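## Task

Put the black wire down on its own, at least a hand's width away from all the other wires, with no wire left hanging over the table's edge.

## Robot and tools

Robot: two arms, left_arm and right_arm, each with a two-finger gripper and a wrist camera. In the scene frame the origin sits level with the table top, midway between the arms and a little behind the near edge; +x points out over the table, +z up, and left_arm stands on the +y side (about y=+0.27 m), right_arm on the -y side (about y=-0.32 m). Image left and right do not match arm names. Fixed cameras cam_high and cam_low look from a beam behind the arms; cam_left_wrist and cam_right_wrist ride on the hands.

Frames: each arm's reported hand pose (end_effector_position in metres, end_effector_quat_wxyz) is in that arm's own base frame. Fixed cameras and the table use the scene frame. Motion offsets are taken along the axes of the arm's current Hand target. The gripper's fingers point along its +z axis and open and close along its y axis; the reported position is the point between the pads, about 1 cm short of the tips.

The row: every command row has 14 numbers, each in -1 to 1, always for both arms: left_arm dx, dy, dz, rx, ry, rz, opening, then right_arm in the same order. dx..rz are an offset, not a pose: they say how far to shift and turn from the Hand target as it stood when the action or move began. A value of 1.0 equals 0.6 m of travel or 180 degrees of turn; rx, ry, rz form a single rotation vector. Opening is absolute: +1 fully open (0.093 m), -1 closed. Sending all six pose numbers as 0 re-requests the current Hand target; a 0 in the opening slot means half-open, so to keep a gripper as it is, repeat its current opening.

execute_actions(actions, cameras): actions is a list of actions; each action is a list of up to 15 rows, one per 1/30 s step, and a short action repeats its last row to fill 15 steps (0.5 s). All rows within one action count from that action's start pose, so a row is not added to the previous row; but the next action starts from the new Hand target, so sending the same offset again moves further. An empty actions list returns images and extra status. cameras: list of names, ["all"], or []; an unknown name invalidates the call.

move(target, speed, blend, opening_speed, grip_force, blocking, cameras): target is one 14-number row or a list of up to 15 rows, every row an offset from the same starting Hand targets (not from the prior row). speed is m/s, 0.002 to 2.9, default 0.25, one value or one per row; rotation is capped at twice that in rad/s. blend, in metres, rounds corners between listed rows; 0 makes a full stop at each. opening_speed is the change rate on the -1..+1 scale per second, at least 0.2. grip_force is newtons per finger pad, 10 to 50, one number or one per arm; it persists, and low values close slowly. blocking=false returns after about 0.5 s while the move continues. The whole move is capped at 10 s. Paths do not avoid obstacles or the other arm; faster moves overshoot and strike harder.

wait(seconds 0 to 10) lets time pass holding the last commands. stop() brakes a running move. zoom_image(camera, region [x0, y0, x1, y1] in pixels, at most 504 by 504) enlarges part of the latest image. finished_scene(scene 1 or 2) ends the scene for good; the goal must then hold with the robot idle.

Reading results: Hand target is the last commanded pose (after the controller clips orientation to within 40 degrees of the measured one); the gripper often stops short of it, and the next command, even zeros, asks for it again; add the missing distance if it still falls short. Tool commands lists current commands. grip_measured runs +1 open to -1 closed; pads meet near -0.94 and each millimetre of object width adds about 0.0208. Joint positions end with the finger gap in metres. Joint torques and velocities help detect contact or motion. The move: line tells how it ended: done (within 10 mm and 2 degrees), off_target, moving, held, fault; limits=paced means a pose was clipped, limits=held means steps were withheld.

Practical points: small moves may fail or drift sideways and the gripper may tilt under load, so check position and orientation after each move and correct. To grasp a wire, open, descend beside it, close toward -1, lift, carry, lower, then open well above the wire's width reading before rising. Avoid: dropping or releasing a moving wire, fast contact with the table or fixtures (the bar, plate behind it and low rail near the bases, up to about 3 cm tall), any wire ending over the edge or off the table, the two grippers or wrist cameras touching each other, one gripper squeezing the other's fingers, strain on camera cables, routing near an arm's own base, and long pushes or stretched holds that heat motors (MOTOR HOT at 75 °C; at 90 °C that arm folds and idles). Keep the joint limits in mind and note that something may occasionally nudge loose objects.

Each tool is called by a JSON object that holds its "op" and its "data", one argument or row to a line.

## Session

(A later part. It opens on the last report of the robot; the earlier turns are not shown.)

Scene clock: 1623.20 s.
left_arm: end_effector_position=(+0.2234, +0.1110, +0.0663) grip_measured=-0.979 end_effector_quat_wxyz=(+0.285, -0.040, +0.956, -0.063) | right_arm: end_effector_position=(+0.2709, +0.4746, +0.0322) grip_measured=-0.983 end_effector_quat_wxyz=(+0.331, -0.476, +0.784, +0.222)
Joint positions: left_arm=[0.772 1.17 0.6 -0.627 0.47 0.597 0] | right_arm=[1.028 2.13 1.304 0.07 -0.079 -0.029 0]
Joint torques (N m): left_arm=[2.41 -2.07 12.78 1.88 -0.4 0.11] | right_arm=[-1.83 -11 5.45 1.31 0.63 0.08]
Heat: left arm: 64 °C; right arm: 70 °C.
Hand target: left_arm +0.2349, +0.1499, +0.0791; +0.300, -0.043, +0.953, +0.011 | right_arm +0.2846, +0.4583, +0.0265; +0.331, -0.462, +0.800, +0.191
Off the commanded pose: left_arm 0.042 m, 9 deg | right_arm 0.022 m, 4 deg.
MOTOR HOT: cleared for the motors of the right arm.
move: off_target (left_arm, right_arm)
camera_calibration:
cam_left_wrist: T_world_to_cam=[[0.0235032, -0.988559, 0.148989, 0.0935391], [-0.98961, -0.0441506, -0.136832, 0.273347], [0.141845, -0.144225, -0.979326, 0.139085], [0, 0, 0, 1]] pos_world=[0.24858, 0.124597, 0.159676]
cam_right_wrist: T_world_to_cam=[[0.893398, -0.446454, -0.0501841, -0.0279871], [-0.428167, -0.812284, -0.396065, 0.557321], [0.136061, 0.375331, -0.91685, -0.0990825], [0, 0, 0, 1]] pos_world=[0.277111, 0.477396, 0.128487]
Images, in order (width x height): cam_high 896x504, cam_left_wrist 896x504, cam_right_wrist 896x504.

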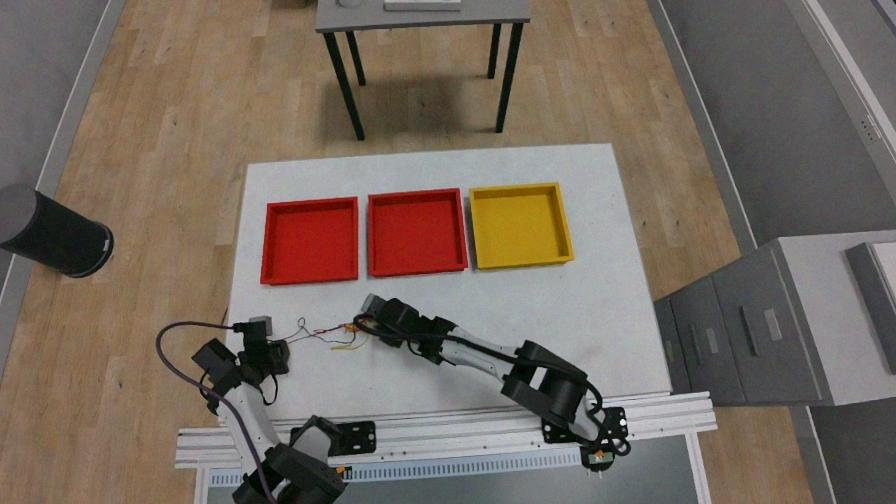

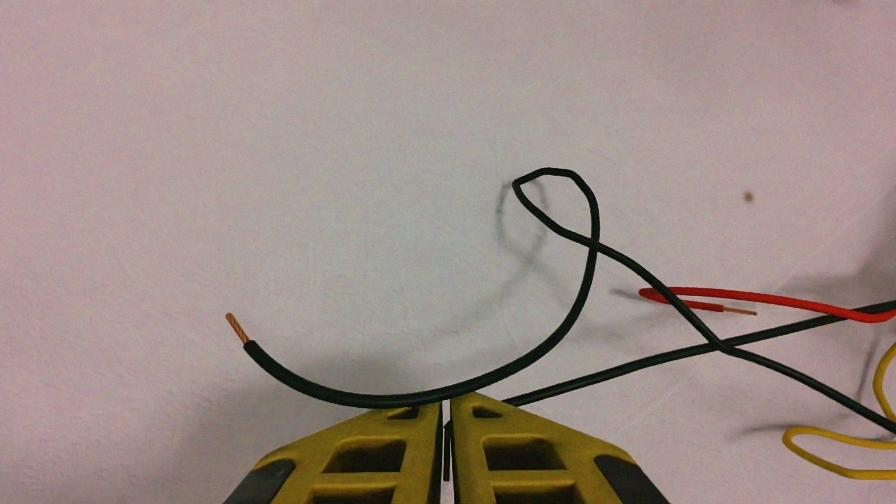

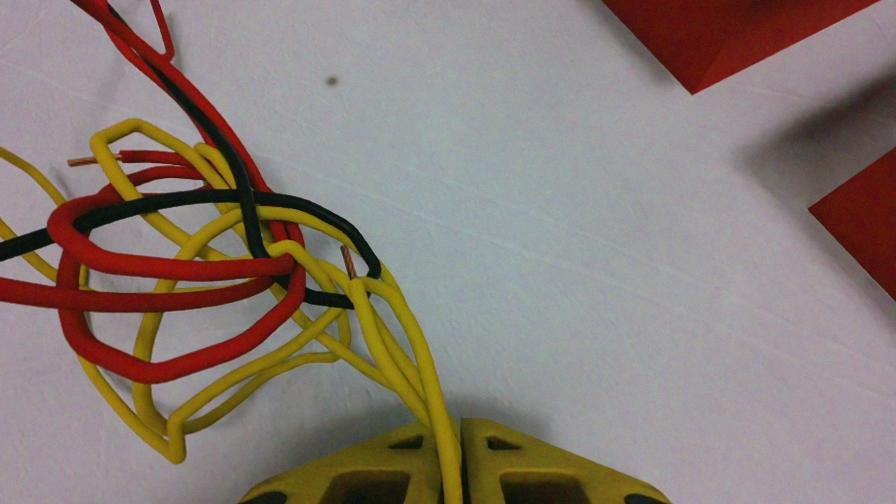

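{"op": "move", "data": {
  "target": [-0.006,0.083,0.004,0,0,0,-1,0,0,0,0,0,0,-1],
  "speed": 0.15,
  "cameras": ["all"]
}}

Scene clock: 1663.07 s.
left_arm: end_effector_position=(+0.2225, +0.1588, +0.0653) grip_measured=-0.979 end_effector_quat_wxyz=(+0.278, -0.053, +0.957, -0.063) | right_arm: end_effector_position=(+0.2702, +0.4756, +0.0327) grip_measured=-0.983 end_effector_quat_wxyz=(+0.331, -0.477, +0.783, +0.223)
Joint positions: left_arm=[0.922 1.352 0.73 -0.655 0.505 0.736 0] | right_arm=[1.029 2.13 1.304 0.073 -0.081 -0.029 0]
Joint torques (N m): left_arm=[2.51 -3.48 12.63 1.88 -0.13 0.22] | right_arm=[-1.89 -10.96 5.48 1.32 0.65 0]
Heat: left arm: 66 °C; right arm: 69 °C.
Hand target: left_arm +0.2347, +0.2000, +0.0789; +0.300, -0.043, +0.953, +0.011 | right_arm +0.2847, +0.4582, +0.0265; +0.331, -0.462, +0.801, +0.191
Off the commanded pose: left_arm 0.045 m, 9 deg | right_arm 0.023 m, 5 deg.
move: off_target (left_arm, right_arm)
camera_calibration:
cam_left_wrist: T_world_to_cam=[[0.0488278, -0.986655, 0.15533, 0.13456], [-0.990308, -0.0680674, -0.121062, 0.27748], [0.130019, -0.147913, -0.980417, 0.148491], [0, 0, 0, 1]] pos_world=[0.248914, 0.173615, 0.158275]
cam_right_wrist: T_world_to_cam=[[0.894695, -0.443731, -0.0512104, -0.0284546], [-0.42565, -0.812196, -0.398949, 0.557417], [0.135433, 0.378735, -0.915542, -0.100304], [0, 0, 0, 1]] pos_world=[0.276307, 0.478094, 0.129091]

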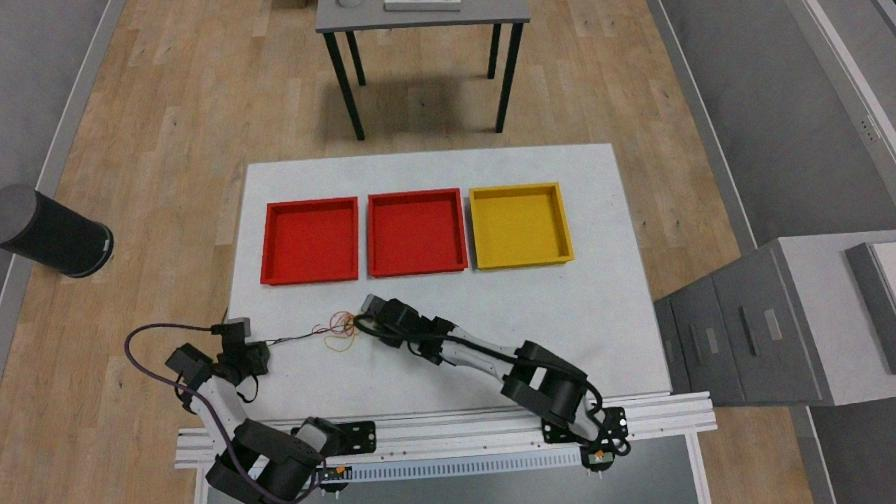

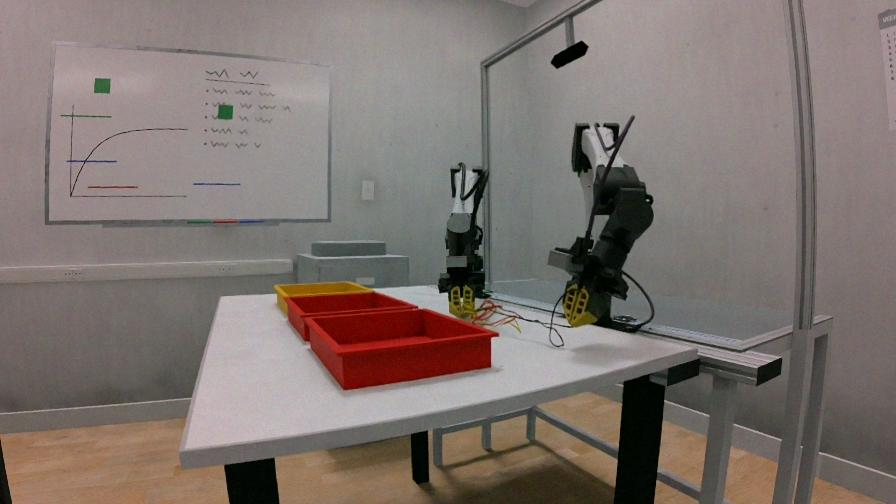

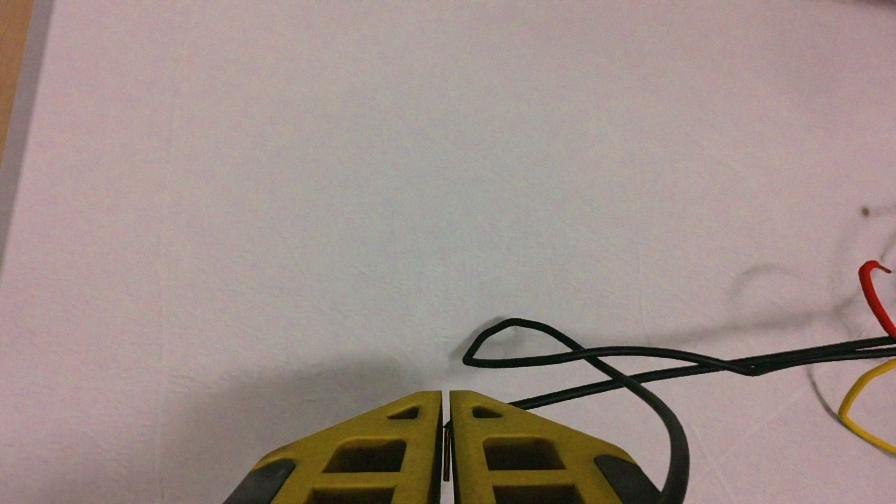

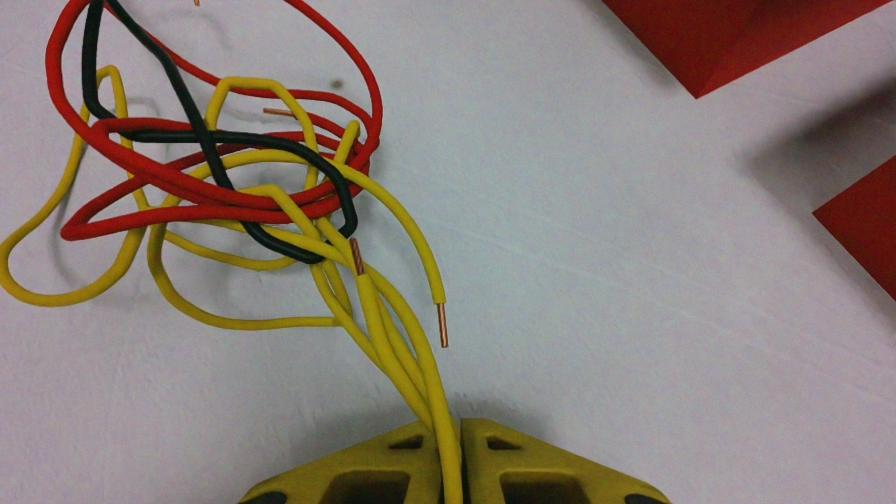

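{"op": "zoom_image", "data": {
  "camera": "cam_right_wrist",
  "region": [0, 0, 460, 350]
}}

{"op": "zoom_image", "data": {
  "camera": "cam_left_wrist",
  "region": [440, 250, 896, 504]
}}

Scaled by 1.096 from the camera's 896x504 image, which has a finer 1280x720 frame.

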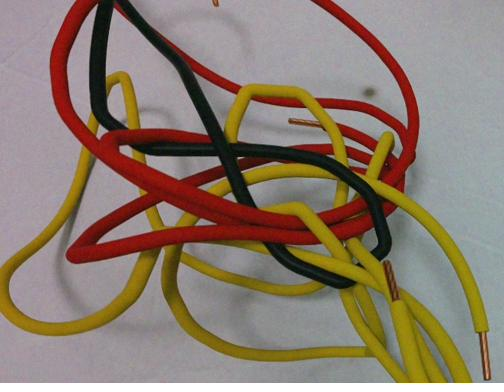

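Scaled by 1.105 from the camera's 896x504 image, which has a finer 1280x720 frame.

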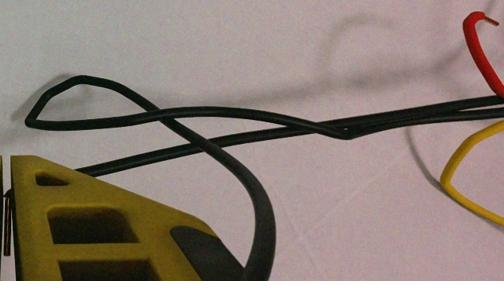

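{"op": "move", "data": {
  "target": [0,0,0,0,0,0,-1,0.051,-0.0417,-0.051,0,0,0,-1],
  "speed": 0.15,
  "cameras": ["cam_left_wrist","cam_right_wrist"]
}}

Scene clock: 1678.43 s.
left_arm: end_effector_position=(+0.2205, +0.1516, +0.0650) grip_measured=-0.979 end_effector_quat_wxyz=(+0.275, -0.055, +0.957, -0.080) | right_arm: end_effector_position=(+0.2646, +0.4362, +0.0227) grip_measured=-0.983 end_effector_quat_wxyz=(+0.328, -0.485, +0.778, +0.227)
Joint positions: left_arm=[0.923 1.352 0.73 -0.686 0.524 0.736 0] | right_arm=[0.982 2.043 1.114 0.17 -0.132 -0.075 0]
Joint torques (N m): left_arm=[2.33 -4.01 12.94 2.1 -0.27 0.2] | right_arm=[-3.95 -13.38 4.12 1.16 0.54 0.05]
Heat: left arm: 66 °C; right arm: 69 °C.
Hand target: left_arm +0.2348, +0.2000, +0.0789; +0.300, -0.043, +0.953, +0.011 | right_arm +0.2846, +0.4084, +0.0268; +0.331, -0.462, +0.800, +0.191
Off the commanded pose: left_arm 0.052 m, 11 deg | right_arm 0.035 m, 6 deg.
move: off_target (left_arm, right_arm)
camera_calibration:
cam_left_wrist: T_world_to_cam=[[0.0444565, -0.980766, 0.190056, 0.12539], [-0.991124, -0.0671582, -0.114727, 0.274562], [0.125285, -0.183268, -0.975047, 0.153407], [0, 0, 0, 1]] pos_world=[0.247331, 0.169532, 0.157248]
cam_right_wrist: T_world_to_cam=[[0.903635, -0.424937, -0.0535939, -0.0520194], [-0.409619, -0.820867, -0.397982, 0.51862], [0.125124, 0.381583, -0.915827, -0.0922954], [0, 0, 0, 1]] pos_world=[0.270992, 0.438832, 0.119087]
Images, in order (width x height): cam_left_wrist 896x504, cam_right_wrist 896x504.

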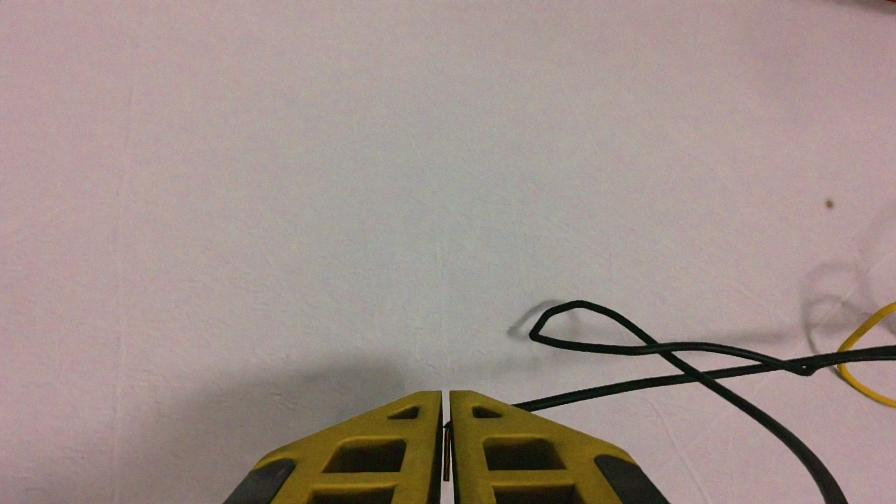

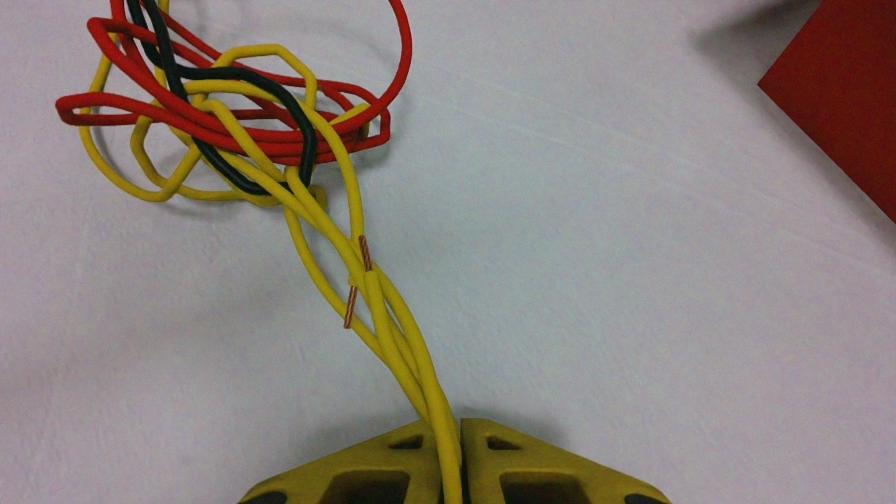

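{"op": "move", "data": {
  "target": [0,0,0,0,0,0,-1,0.051,-0.0417,-0.041,0,0,0,-1],
  "speed": 0.15,
  "cameras": ["cam_left_wrist","cam_right_wrist"]
}}

Scene clock: 1682.77 s.
left_arm: end_effector_position=(+0.2147, +0.1358, +0.0643) grip_measured=-0.979 end_effector_quat_wxyz=(+0.264, -0.063, +0.955, -0.118) | right_arm: end_effector_position=(+0.2638, +0.3961, +0.0233) grip_measured=-0.983 end_effector_quat_wxyz=(+0.330, -0.492, +0.769, +0.239)
Joint positions: left_arm=[0.923 1.352 0.73 -0.759 0.558 0.736 0] | right_arm=[0.908 1.946 0.95 0.244 -0.213 -0.137 0]
Joint torques (N m): left_arm=[2.55 -5.59 13.67 2.32 -0.54 0.19] | right_arm=[-4.64 -11.88 3.62 1.03 0.84 0.1]
Heat: left arm: 66 °C; right arm: 68 °C.
Hand target: left_arm +0.2348, +0.2000, +0.0789; +0.300, -0.043, +0.953, +0.011 | right_arm +0.2867, +0.3620, +0.0224; +0.331, -0.462, +0.801, +0.191
Off the commanded pose: left_arm 0.069 m, 16 deg | right_arm 0.041 m, 7 deg.
move: off_target (left_arm, right_arm)
camera_calibration:
cam_left_wrist: T_world_to_cam=[[0.0409729, -0.963382, 0.264983, 0.103924], [-0.993441, -0.0676157, -0.0922154, 0.266799], [0.106756, -0.259467, -0.959833, 0.163894], [0, 0, 0, 1]] pos_world=[0.243294, 0.160683, 0.154376]
cam_right_wrist: T_world_to_cam=[[0.914818, -0.399238, -0.0609659, -0.0812934], [-0.386987, -0.823354, -0.415125, 0.480981], [0.115537, 0.403357, -0.90772, -0.0827363], [0, 0, 0, 1]] pos_world=[0.270061, 0.396935, 0.11961]
Images, in order (width x height): cam_left_wrist 896x504, cam_right_wrist 896x504.

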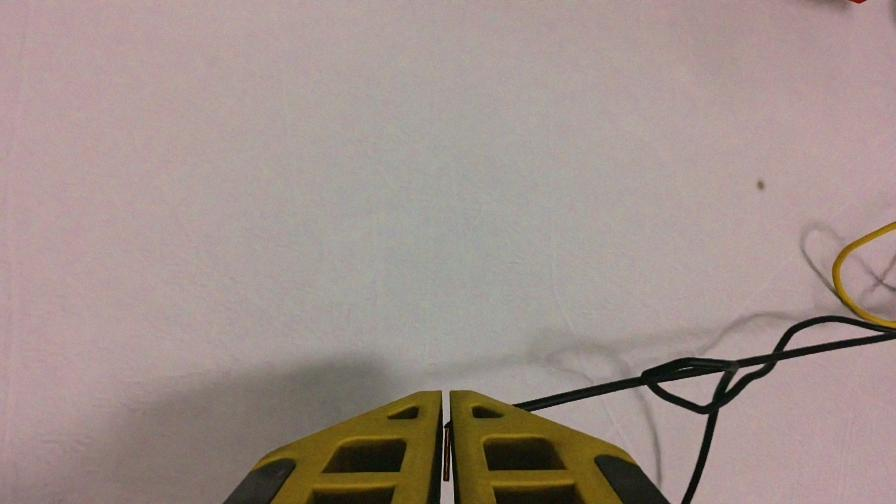

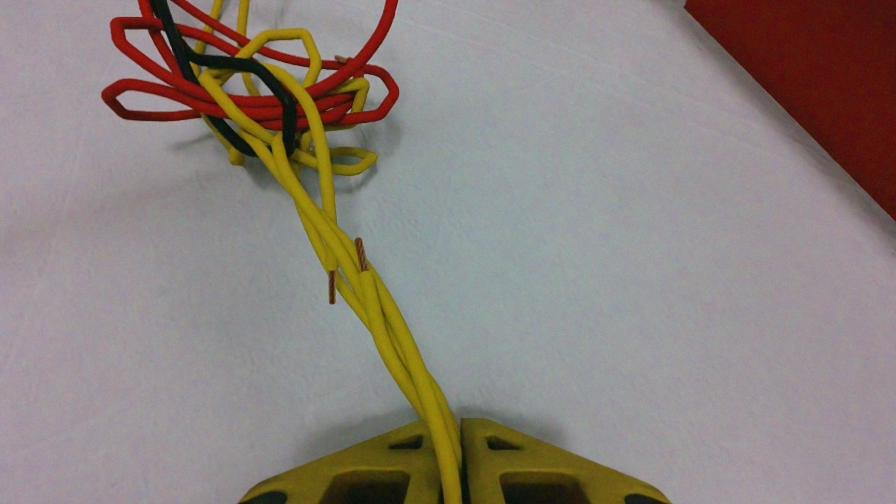

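{"op": "zoom_image", "data": {
  "camera": "cam_left_wrist",
  "region": [560, 260, 896, 504]
}}

{"op": "zoom_image", "data": {
  "camera": "cam_right_wrist",
  "region": [80, 0, 420, 200]
}}

Scaled by 1.500 from the camera's 896x504 image, which has a finer 1280x720 frame.

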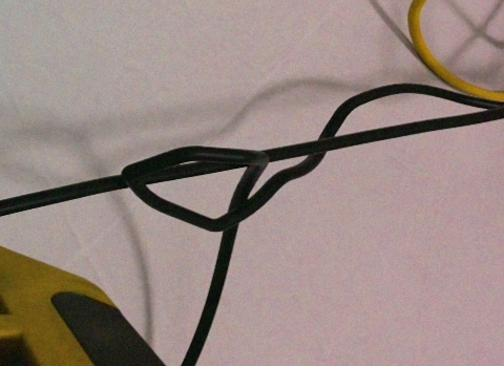

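Scaled by 1.482 from the camera's 896x504 image, which has a finer 1280x720 frame.

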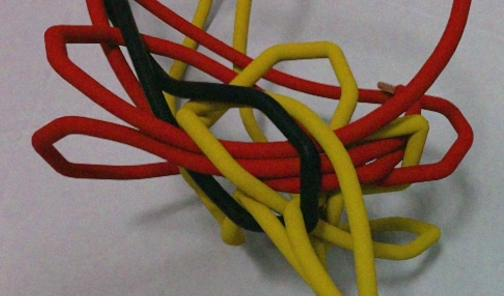

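{"op": "zoom_image", "data": {
  "camera": "cam_left_wrist",
  "region": [630, 310, 800, 430]
}}

Scaled by 2.965 from the camera's 896x504 image, which has a finer 1280x720 frame.

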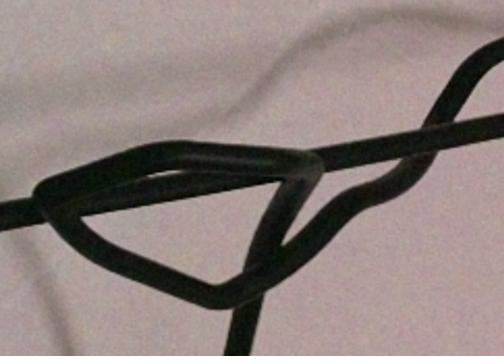

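{"op": "move", "data": {
  "target": [0,0,0,0,0,0,-1,0.061,-0.05,-0.055,0,0,0,-1],
  "speed": 0.15,
  "cameras": ["cam_left_wrist","cam_right_wrist"]
}}

Scene clock: 1713.70 s.
left_arm: end_effector_position=(+0.2211, +0.1553, +0.0691) grip_measured=-0.979 end_effector_quat_wxyz=(+0.279, -0.057, +0.956, -0.075) | right_arm: end_effector_position=(+0.2775, +0.3279, +0.0206) grip_measured=-0.983 end_effector_quat_wxyz=(+0.333, -0.481, +0.779, +0.225)
Joint positions: left_arm=[0.929 1.348 0.742 -0.69 0.524 0.737 0] | right_arm=[0.759 1.822 0.772 0.268 -0.283 -0.23 0]
Joint torques (N m): left_arm=[1.95 -3.38 12.01 2.13 -0.3 0.25] | right_arm=[-3.14 -10.47 4.16 1.14 0.56 0]
Heat: left arm: 68 °C; right arm: 66 °C.
Hand target: left_arm +0.2347, +0.2000, +0.0790; +0.300, -0.043, +0.953, +0.011 | right_arm +0.2882, +0.3043, +0.0200; +0.331, -0.461, +0.801, +0.191
Off the commanded pose: left_arm 0.048 m, 10 deg | right_arm 0.026 m, 5 deg.
move: off_target (left_arm, right_arm)
camera_calibration:
cam_left_wrist: T_world_to_cam=[[0.0490433, -0.982307, 0.180742, 0.128105], [-0.989926, -0.0718692, -0.121988, 0.276832], [0.132819, -0.172939, -0.975936, 0.154763], [0, 0, 0, 1]] pos_world=[0.247205, 0.172499, 0.161655]
cam_right_wrist: T_world_to_cam=[[0.899972, -0.433378, -0.0472613, -0.106086], [-0.413899, -0.815378, -0.404779, 0.433649], [0.136887, 0.383852, -0.913192, -0.0585987], [0, 0, 0, 1]] pos_world=[0.282982, 0.330106, 0.117007]
Images, in order (width x height): cam_left_wrist 896x504, cam_right_wrist 896x504.

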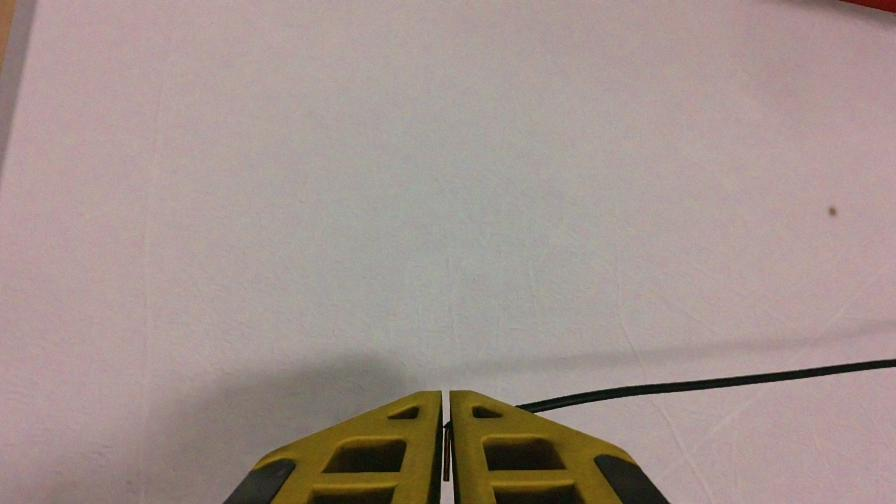

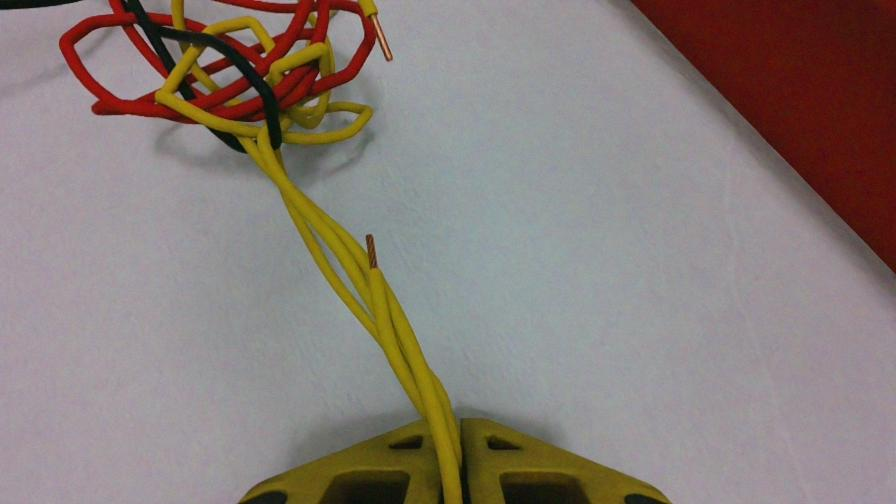

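{"op": "move", "data": {
  "target": [0,0,0,0,0,0,-1,0.071,-0.0583,-0.068,0,0,0,-1],
  "speed": 0.15,
  "cameras": ["all"]
}}

Scene clock: 1716.87 s.
left_arm: end_effector_position=(+0.2139, +0.1324, +0.0680) grip_measured=-0.979 end_effector_quat_wxyz=(+0.263, -0.064, +0.954, -0.127) | right_arm: end_effector_position=(+0.2730, +0.2682, +0.0260) grip_measured=-0.983 end_effector_quat_wxyz=(+0.337, -0.494, +0.763, +0.244)
Joint positions: left_arm=[0.923 1.348 0.742 -0.79 0.569 0.737 0] | right_arm=[0.582 1.686 0.618 0.253 -0.454 -0.383 0]
Joint torques (N m): left_arm=[2.69 -5.45 13.07 2.57 -0.61 0.19] | right_arm=[-4.68 -8.55 3.97 0.96 0.92 0.04]
Heat: left arm: 68 °C; right arm: 66 °C.
Hand target: left_arm +0.2348, +0.1999, +0.0790; +0.300, -0.043, +0.953, +0.011 | right_arm +0.2888, +0.2358, +0.0188; +0.331, -0.462, +0.800, +0.191
Off the commanded pose: left_arm 0.072 m, 17 deg | right_arm 0.037 m, 8 deg.
move: off_target (left_arm, right_arm)
camera_calibration:
cam_left_wrist: T_world_to_cam=[[0.0389225, -0.95842, 0.282693, 0.0982507], [-0.993738, -0.0667813, -0.0895877, 0.265904], [0.104741, -0.277436, -0.955018, 0.169116], [0, 0, 0, 1]] pos_world=[0.242701, 0.158842, 0.157555]
cam_right_wrist: T_world_to_cam=[[0.918872, -0.390382, -0.0572364, -0.144176], [-0.375318, -0.82008, -0.431977, 0.376784], [0.121698, 0.418414, -0.900066, -0.0356257], [0, 0, 0, 1]] pos_world=[0.278229, 0.267615, 0.122444]

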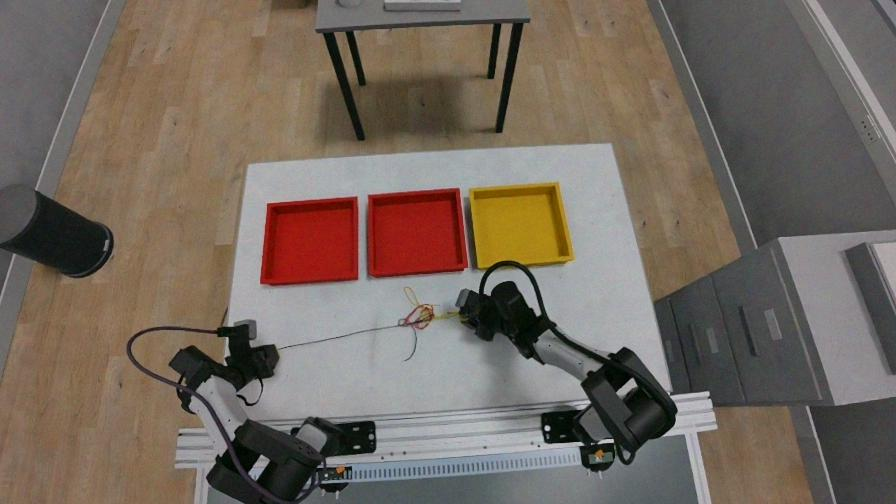

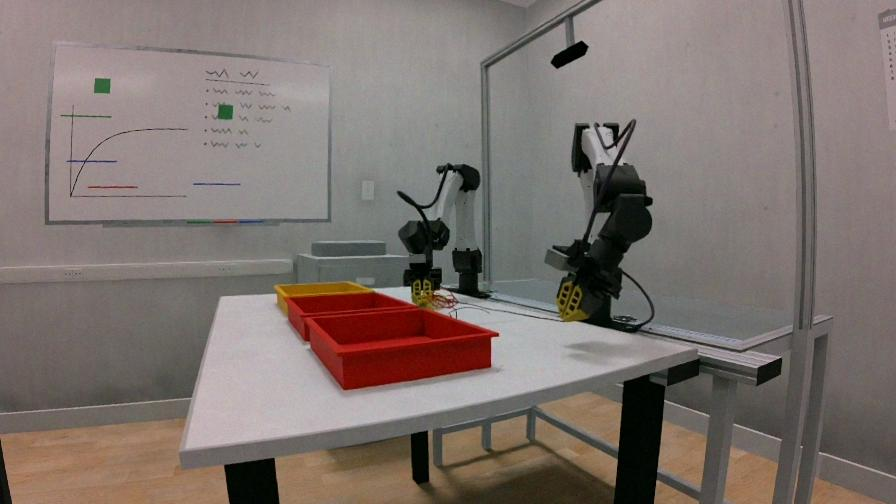

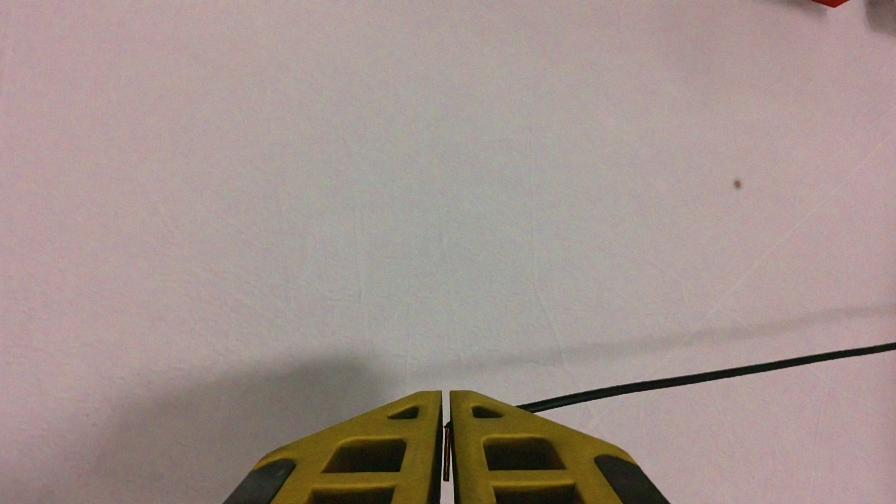

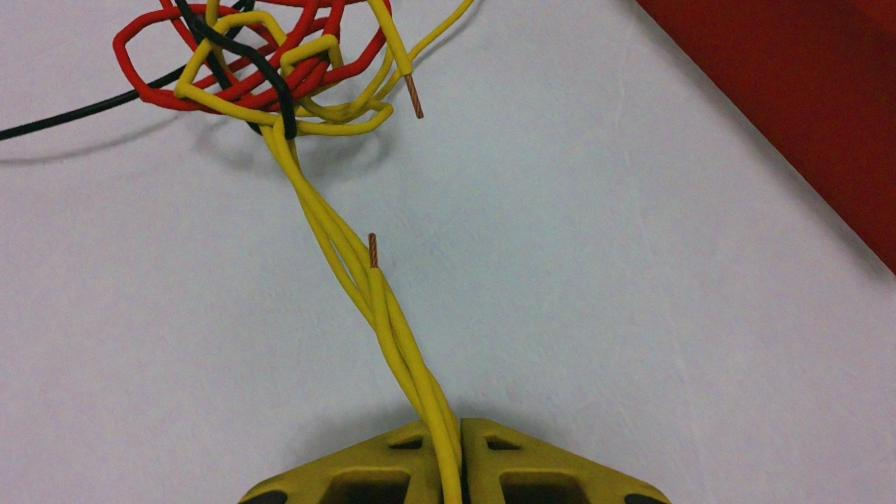

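{"op": "move", "data": {
  "target": [0,0,0,0,0,0,-1,0.081,-0.0667,-0.085,0,0,0,-1],
  "speed": 0.15,
  "cameras": ["cam_high","cam_left_wrist","cam_right_wrist"]
}}

Scene clock: 1722.07 s.
left_arm: end_effector_position=(+0.2042, +0.1110, +0.0732) grip_measured=-0.979 end_effector_quat_wxyz=(+0.247, -0.074, +0.951, -0.169) | right_arm: end_effector_position=(+0.2673, +0.1924, +0.0303) grip_measured=-0.983 end_effector_quat_wxyz=(+0.334, -0.499, +0.755, +0.263)
Joint positions: left_arm=[0.921 1.323 0.742 -0.9 0.603 0.737 0] | right_arm=[0.297 1.559 0.53 0.067 -0.679 -0.65 0]
Joint torques (N m): left_arm=[3.34 -5.72 14.74 2.88 -0.87 0.23] | right_arm=[-6.52 -7.57 4.64 0.94 1.21 0.06]
Heat: left arm: 68 °C; right arm: 65 °C.
Hand target: left_arm +0.2348, +0.1999, +0.0789; +0.300, -0.043, +0.953, +0.011 | right_arm +0.2882, +0.1548, +0.0205; +0.331, -0.462, +0.800, +0.191
Off the commanded pose: left_arm 0.094 m, 22 deg | right_arm 0.044 m, 11 deg.
move: off_target (left_arm, right_arm)
camera_calibration:
cam_left_wrist: T_world_to_cam=[[0.0408445, -0.930103, 0.365022, 0.0671051], [-0.99596, -0.0671398, -0.0596333, 0.253572], [0.0799725, -0.361112, -0.929087, 0.181595], [0, 0, 0, 1]] pos_world=[0.235284, 0.145015, 0.159344]
cam_right_wrist: T_world_to_cam=[[0.929175, -0.360509, -0.081649, -0.176001], [-0.357287, -0.819313, -0.448411, 0.309881], [0.0947601, 0.445824, -0.890091, 0.00231574], [0, 0, 0, 1]] pos_world=[0.274033, 0.189407, 0.126645]
Images, in order (width x height): cam_high 896x504, cam_left_wrist 896x504, cam_right_wrist 896x504.

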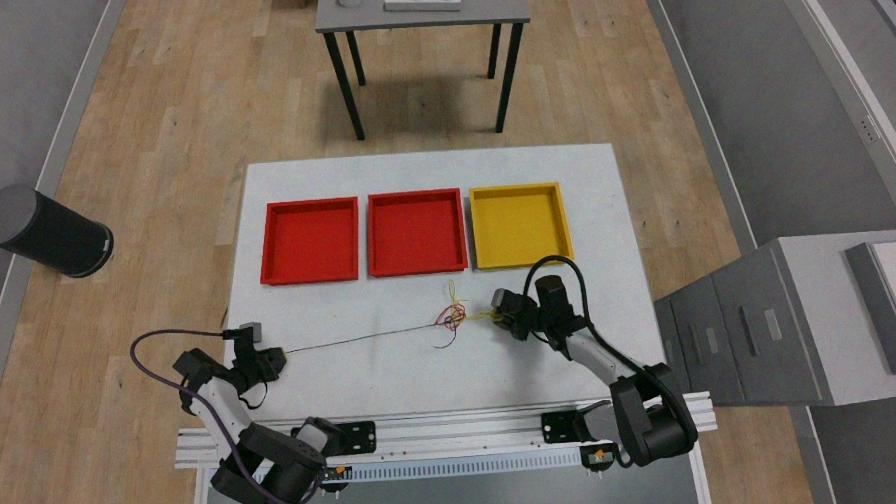

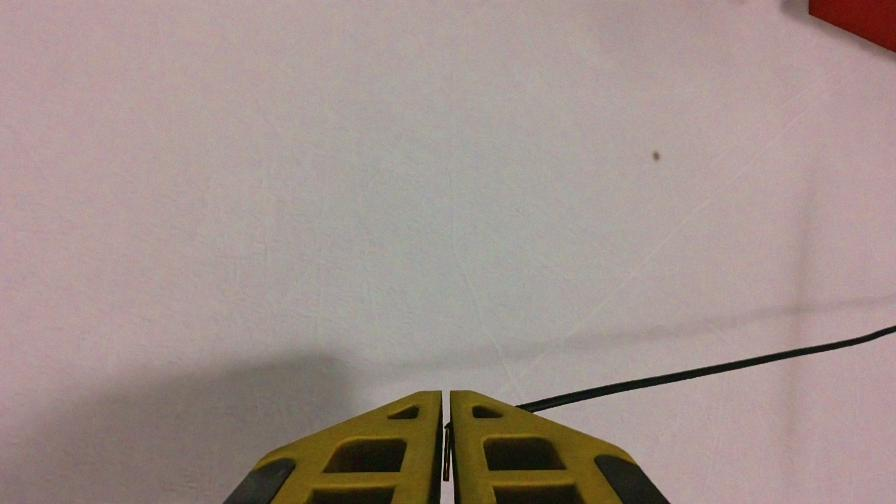

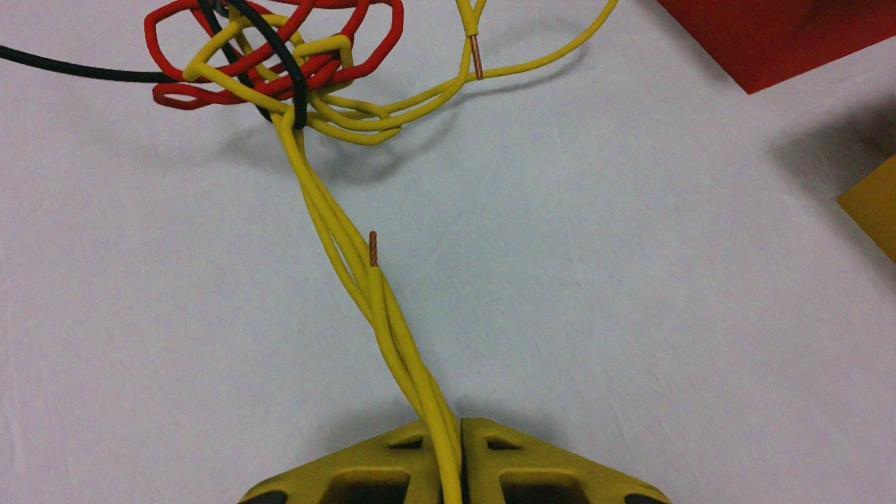

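{"op": "zoom_image", "data": {
  "camera": "cam_right_wrist",
  "region": [120, 0, 420, 160]
}}

{"op": "zoom_image", "data": {
  "camera": "cam_high",
  "region": [400, 270, 530, 370]
}}

Scaled by 1.680 from the camera's 896x504 image, which has a finer 1280x720 frame.

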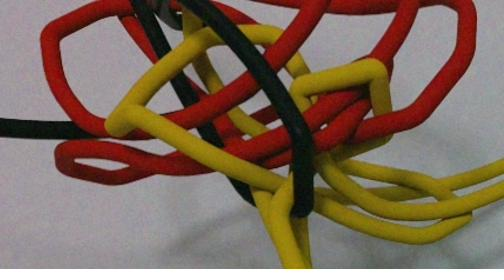

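Scaled by 3.877 from the camera's 896x504 image, which has a finer 1280x720 frame.

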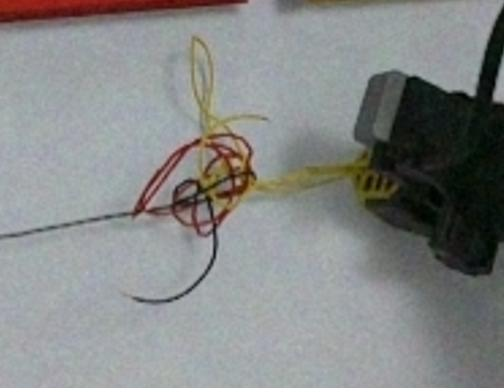

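{"op": "move", "data": {
  "target": [0.006,-0.083,-0.004,0,0,0,-1,-0.035,0,-0.035,0,-0.117,0,-1],
  "speed": 0.2,
  "cameras": ["cam_left_wrist","cam_right_wrist"]
}}

Scene clock: 1737.63 s.
left_arm: end_effector_position=(+0.2254, +0.1103, +0.0816) grip_measured=-0.979 end_effector_quat_wxyz=(+0.290, -0.036, +0.953, -0.080) | right_arm: end_effector_position=(+0.2754, +0.1683, +0.0547) grip_measured=-0.983 end_effector_quat_wxyz=(+0.462, -0.440, +0.709, +0.301)
Joint positions: left_arm=[0.79 1.176 0.662 -0.707 0.512 0.622 0] | right_arm=[0.132 1.553 0.321 0.566 -0.886 -0.525 0]
Joint torques (N m): left_arm=[1.66 -2.81 7.84 2.5 -0.71 -0.1] | right_arm=[-2.74 -3.63 4.46 1.88 0.27 0.15]
Heat: left arm: 70 °C; right arm: 61 °C.
Hand target: left_arm +0.2348, +0.1499, +0.0790; +0.300, -0.043, +0.953, +0.011 | right_arm +0.2881, +0.1548, +0.0502; +0.472, -0.419, +0.726, +0.272
Off the commanded pose: left_arm 0.041 m, 11 deg | right_arm 0.019 m, 5 deg.
move: off_target (left_arm, right_arm)
camera_calibration:
cam_left_wrist: T_world_to_cam=[[0.00367748, -0.983734, 0.179595, 0.0918283], [-0.988448, -0.030788, -0.148401, 0.276699], [0.151517, -0.176975, -0.972483, 0.154532], [0, 0, 0, 1]] pos_world=[0.249751, 0.126202, 0.17485]
cam_right_wrist: T_world_to_cam=[[0.904685, -0.424567, -0.0358823, -0.175271], [-0.330575, -0.646276, -0.687785, 0.280556], [0.268821, 0.634091, -0.725027, -0.0546482], [0, 0, 0, 1]] pos_world=[0.266, 0.141554, 0.147052]
Images, in order (width x height): cam_left_wrist 896x504, cam_right_wrist 896x504.

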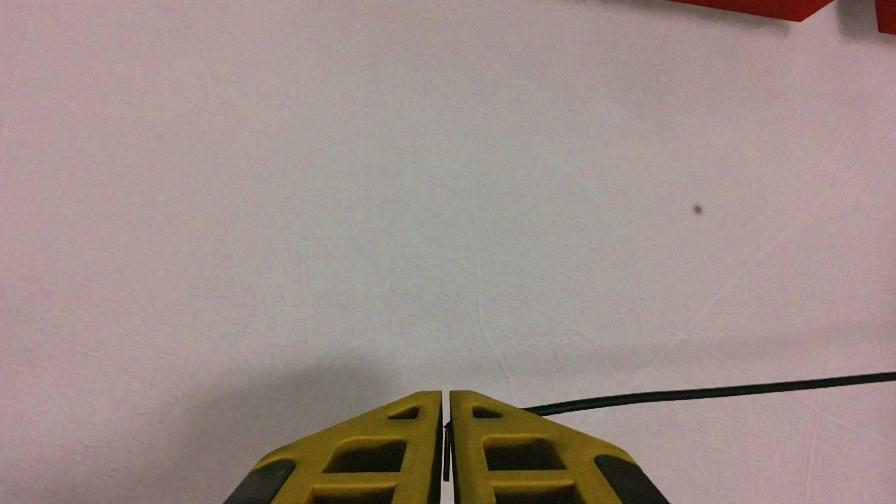

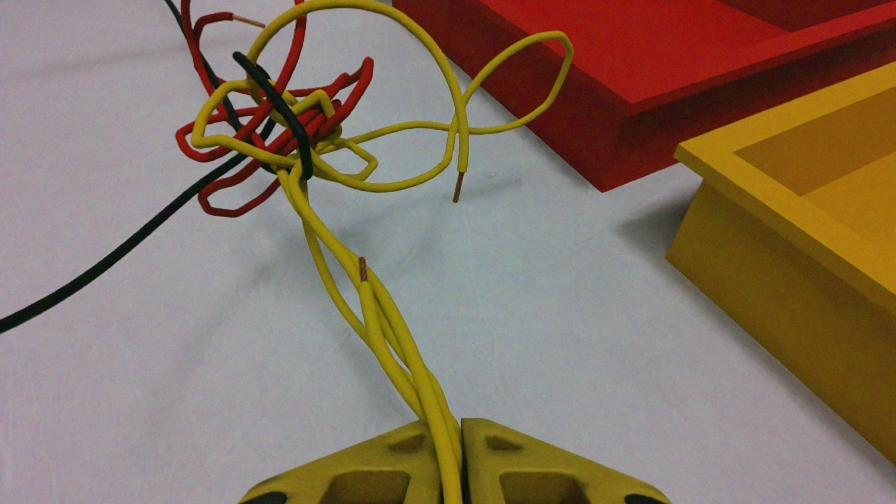

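{"op": "zoom_image", "data": {
  "camera": "cam_right_wrist",
  "region": [130, 0, 430, 230]
}}

{"op": "zoom_image", "data": {
  "camera": "cam_right_wrist",
  "region": [170, 40, 330, 190]
}}

Scaled by 1.680 from the camera's 896x504 image, which has a finer 1280x720 frame.

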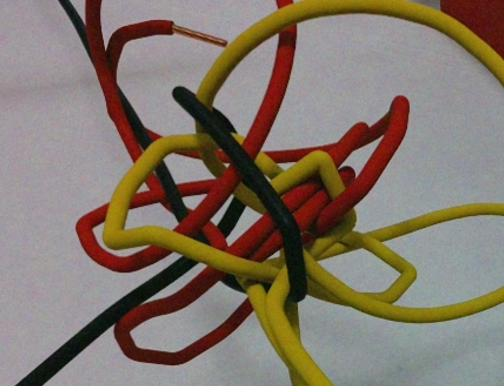

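Scaled by 3.150 from the camera's 896x504 image, which has a finer 1280x720 frame.

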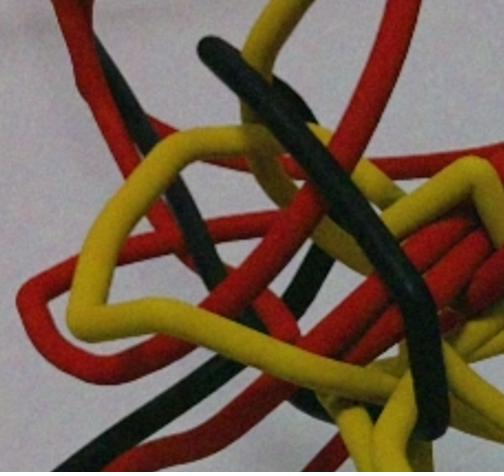

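{"op": "move", "data": {
  "target": [0.065,-0.0815,0.052,0,0,0,-1,0.033,0,0.0155,0,0.117,0,-1],
  "speed": 0.15,
  "cameras": ["cam_left_wrist","cam_right_wrist"]
}}

Scene clock: 1762.97 s.
left_arm: end_effector_position=(+0.2232, +0.0889, +0.0311) grip_measured=-0.979 end_effector_quat_wxyz=(+0.294, -0.035, +0.955, -0.019) | right_arm: end_effector_position=(+0.2757, +0.1574, +0.0202) grip_measured=-0.983 end_effector_quat_wxyz=(+0.318, -0.459, +0.802, +0.213)
Joint positions: left_arm=[0.62 1.083 0.386 -0.377 0.347 0.458 0] | right_arm=[0.224 1.524 0.515 0.002 -0.579 -0.643 0]
Joint torques (N m): left_arm=[0.21 -2.45 6.78 1.91 -0.17 -0.15] | right_arm=[0.12 -5.7 8.1 1.13 0.15 0.01]
Heat: left arm: 66 °C; right arm: 55 °C.
Hand target: left_arm +0.2251, +0.0998, +0.0314; +0.300, -0.043, +0.953, +0.011 | right_arm +0.2883, +0.1552, +0.0283; +0.331, -0.461, +0.801, +0.191
Off the commanded pose: left_arm 0.011 m, 4 deg | right_arm 0.015 m, 3 deg.
move: off_target (left_arm, right_arm)
camera_calibration:
cam_left_wrist: T_world_to_cam=[[0.0370746, -0.997332, 0.0628877, 0.0772924], [-0.986763, -0.0464786, -0.155369, 0.267584], [0.157877, -0.056295, -0.985853, 0.0902845], [0, 0, 0, 1]] pos_world=[0.246923, 0.0946057, 0.125721]
cam_right_wrist: T_world_to_cam=[[0.871062, -0.48656, -0.0671563, -0.16175], [-0.475378, -0.800738, -0.364466, 0.307582], [0.12356, 0.349397, -0.928792, 0.0161151], [0, 0, 0, 1]] pos_world=[0.28512, 0.161961, 0.116208]
Images, in order (width x height): cam_left_wrist 896x504, cam_right_wrist 896x504.

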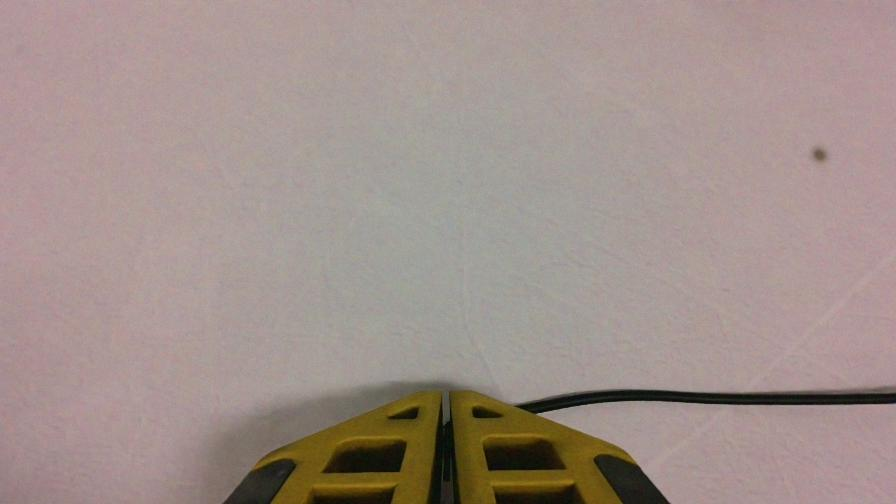

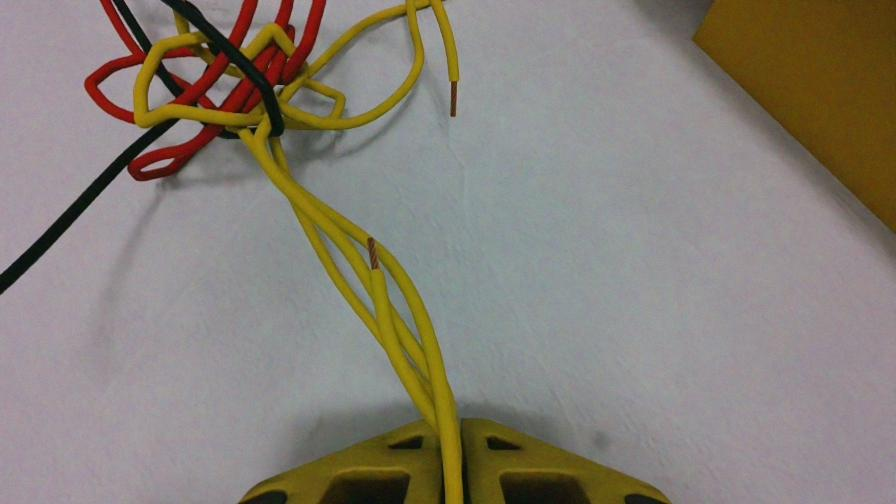

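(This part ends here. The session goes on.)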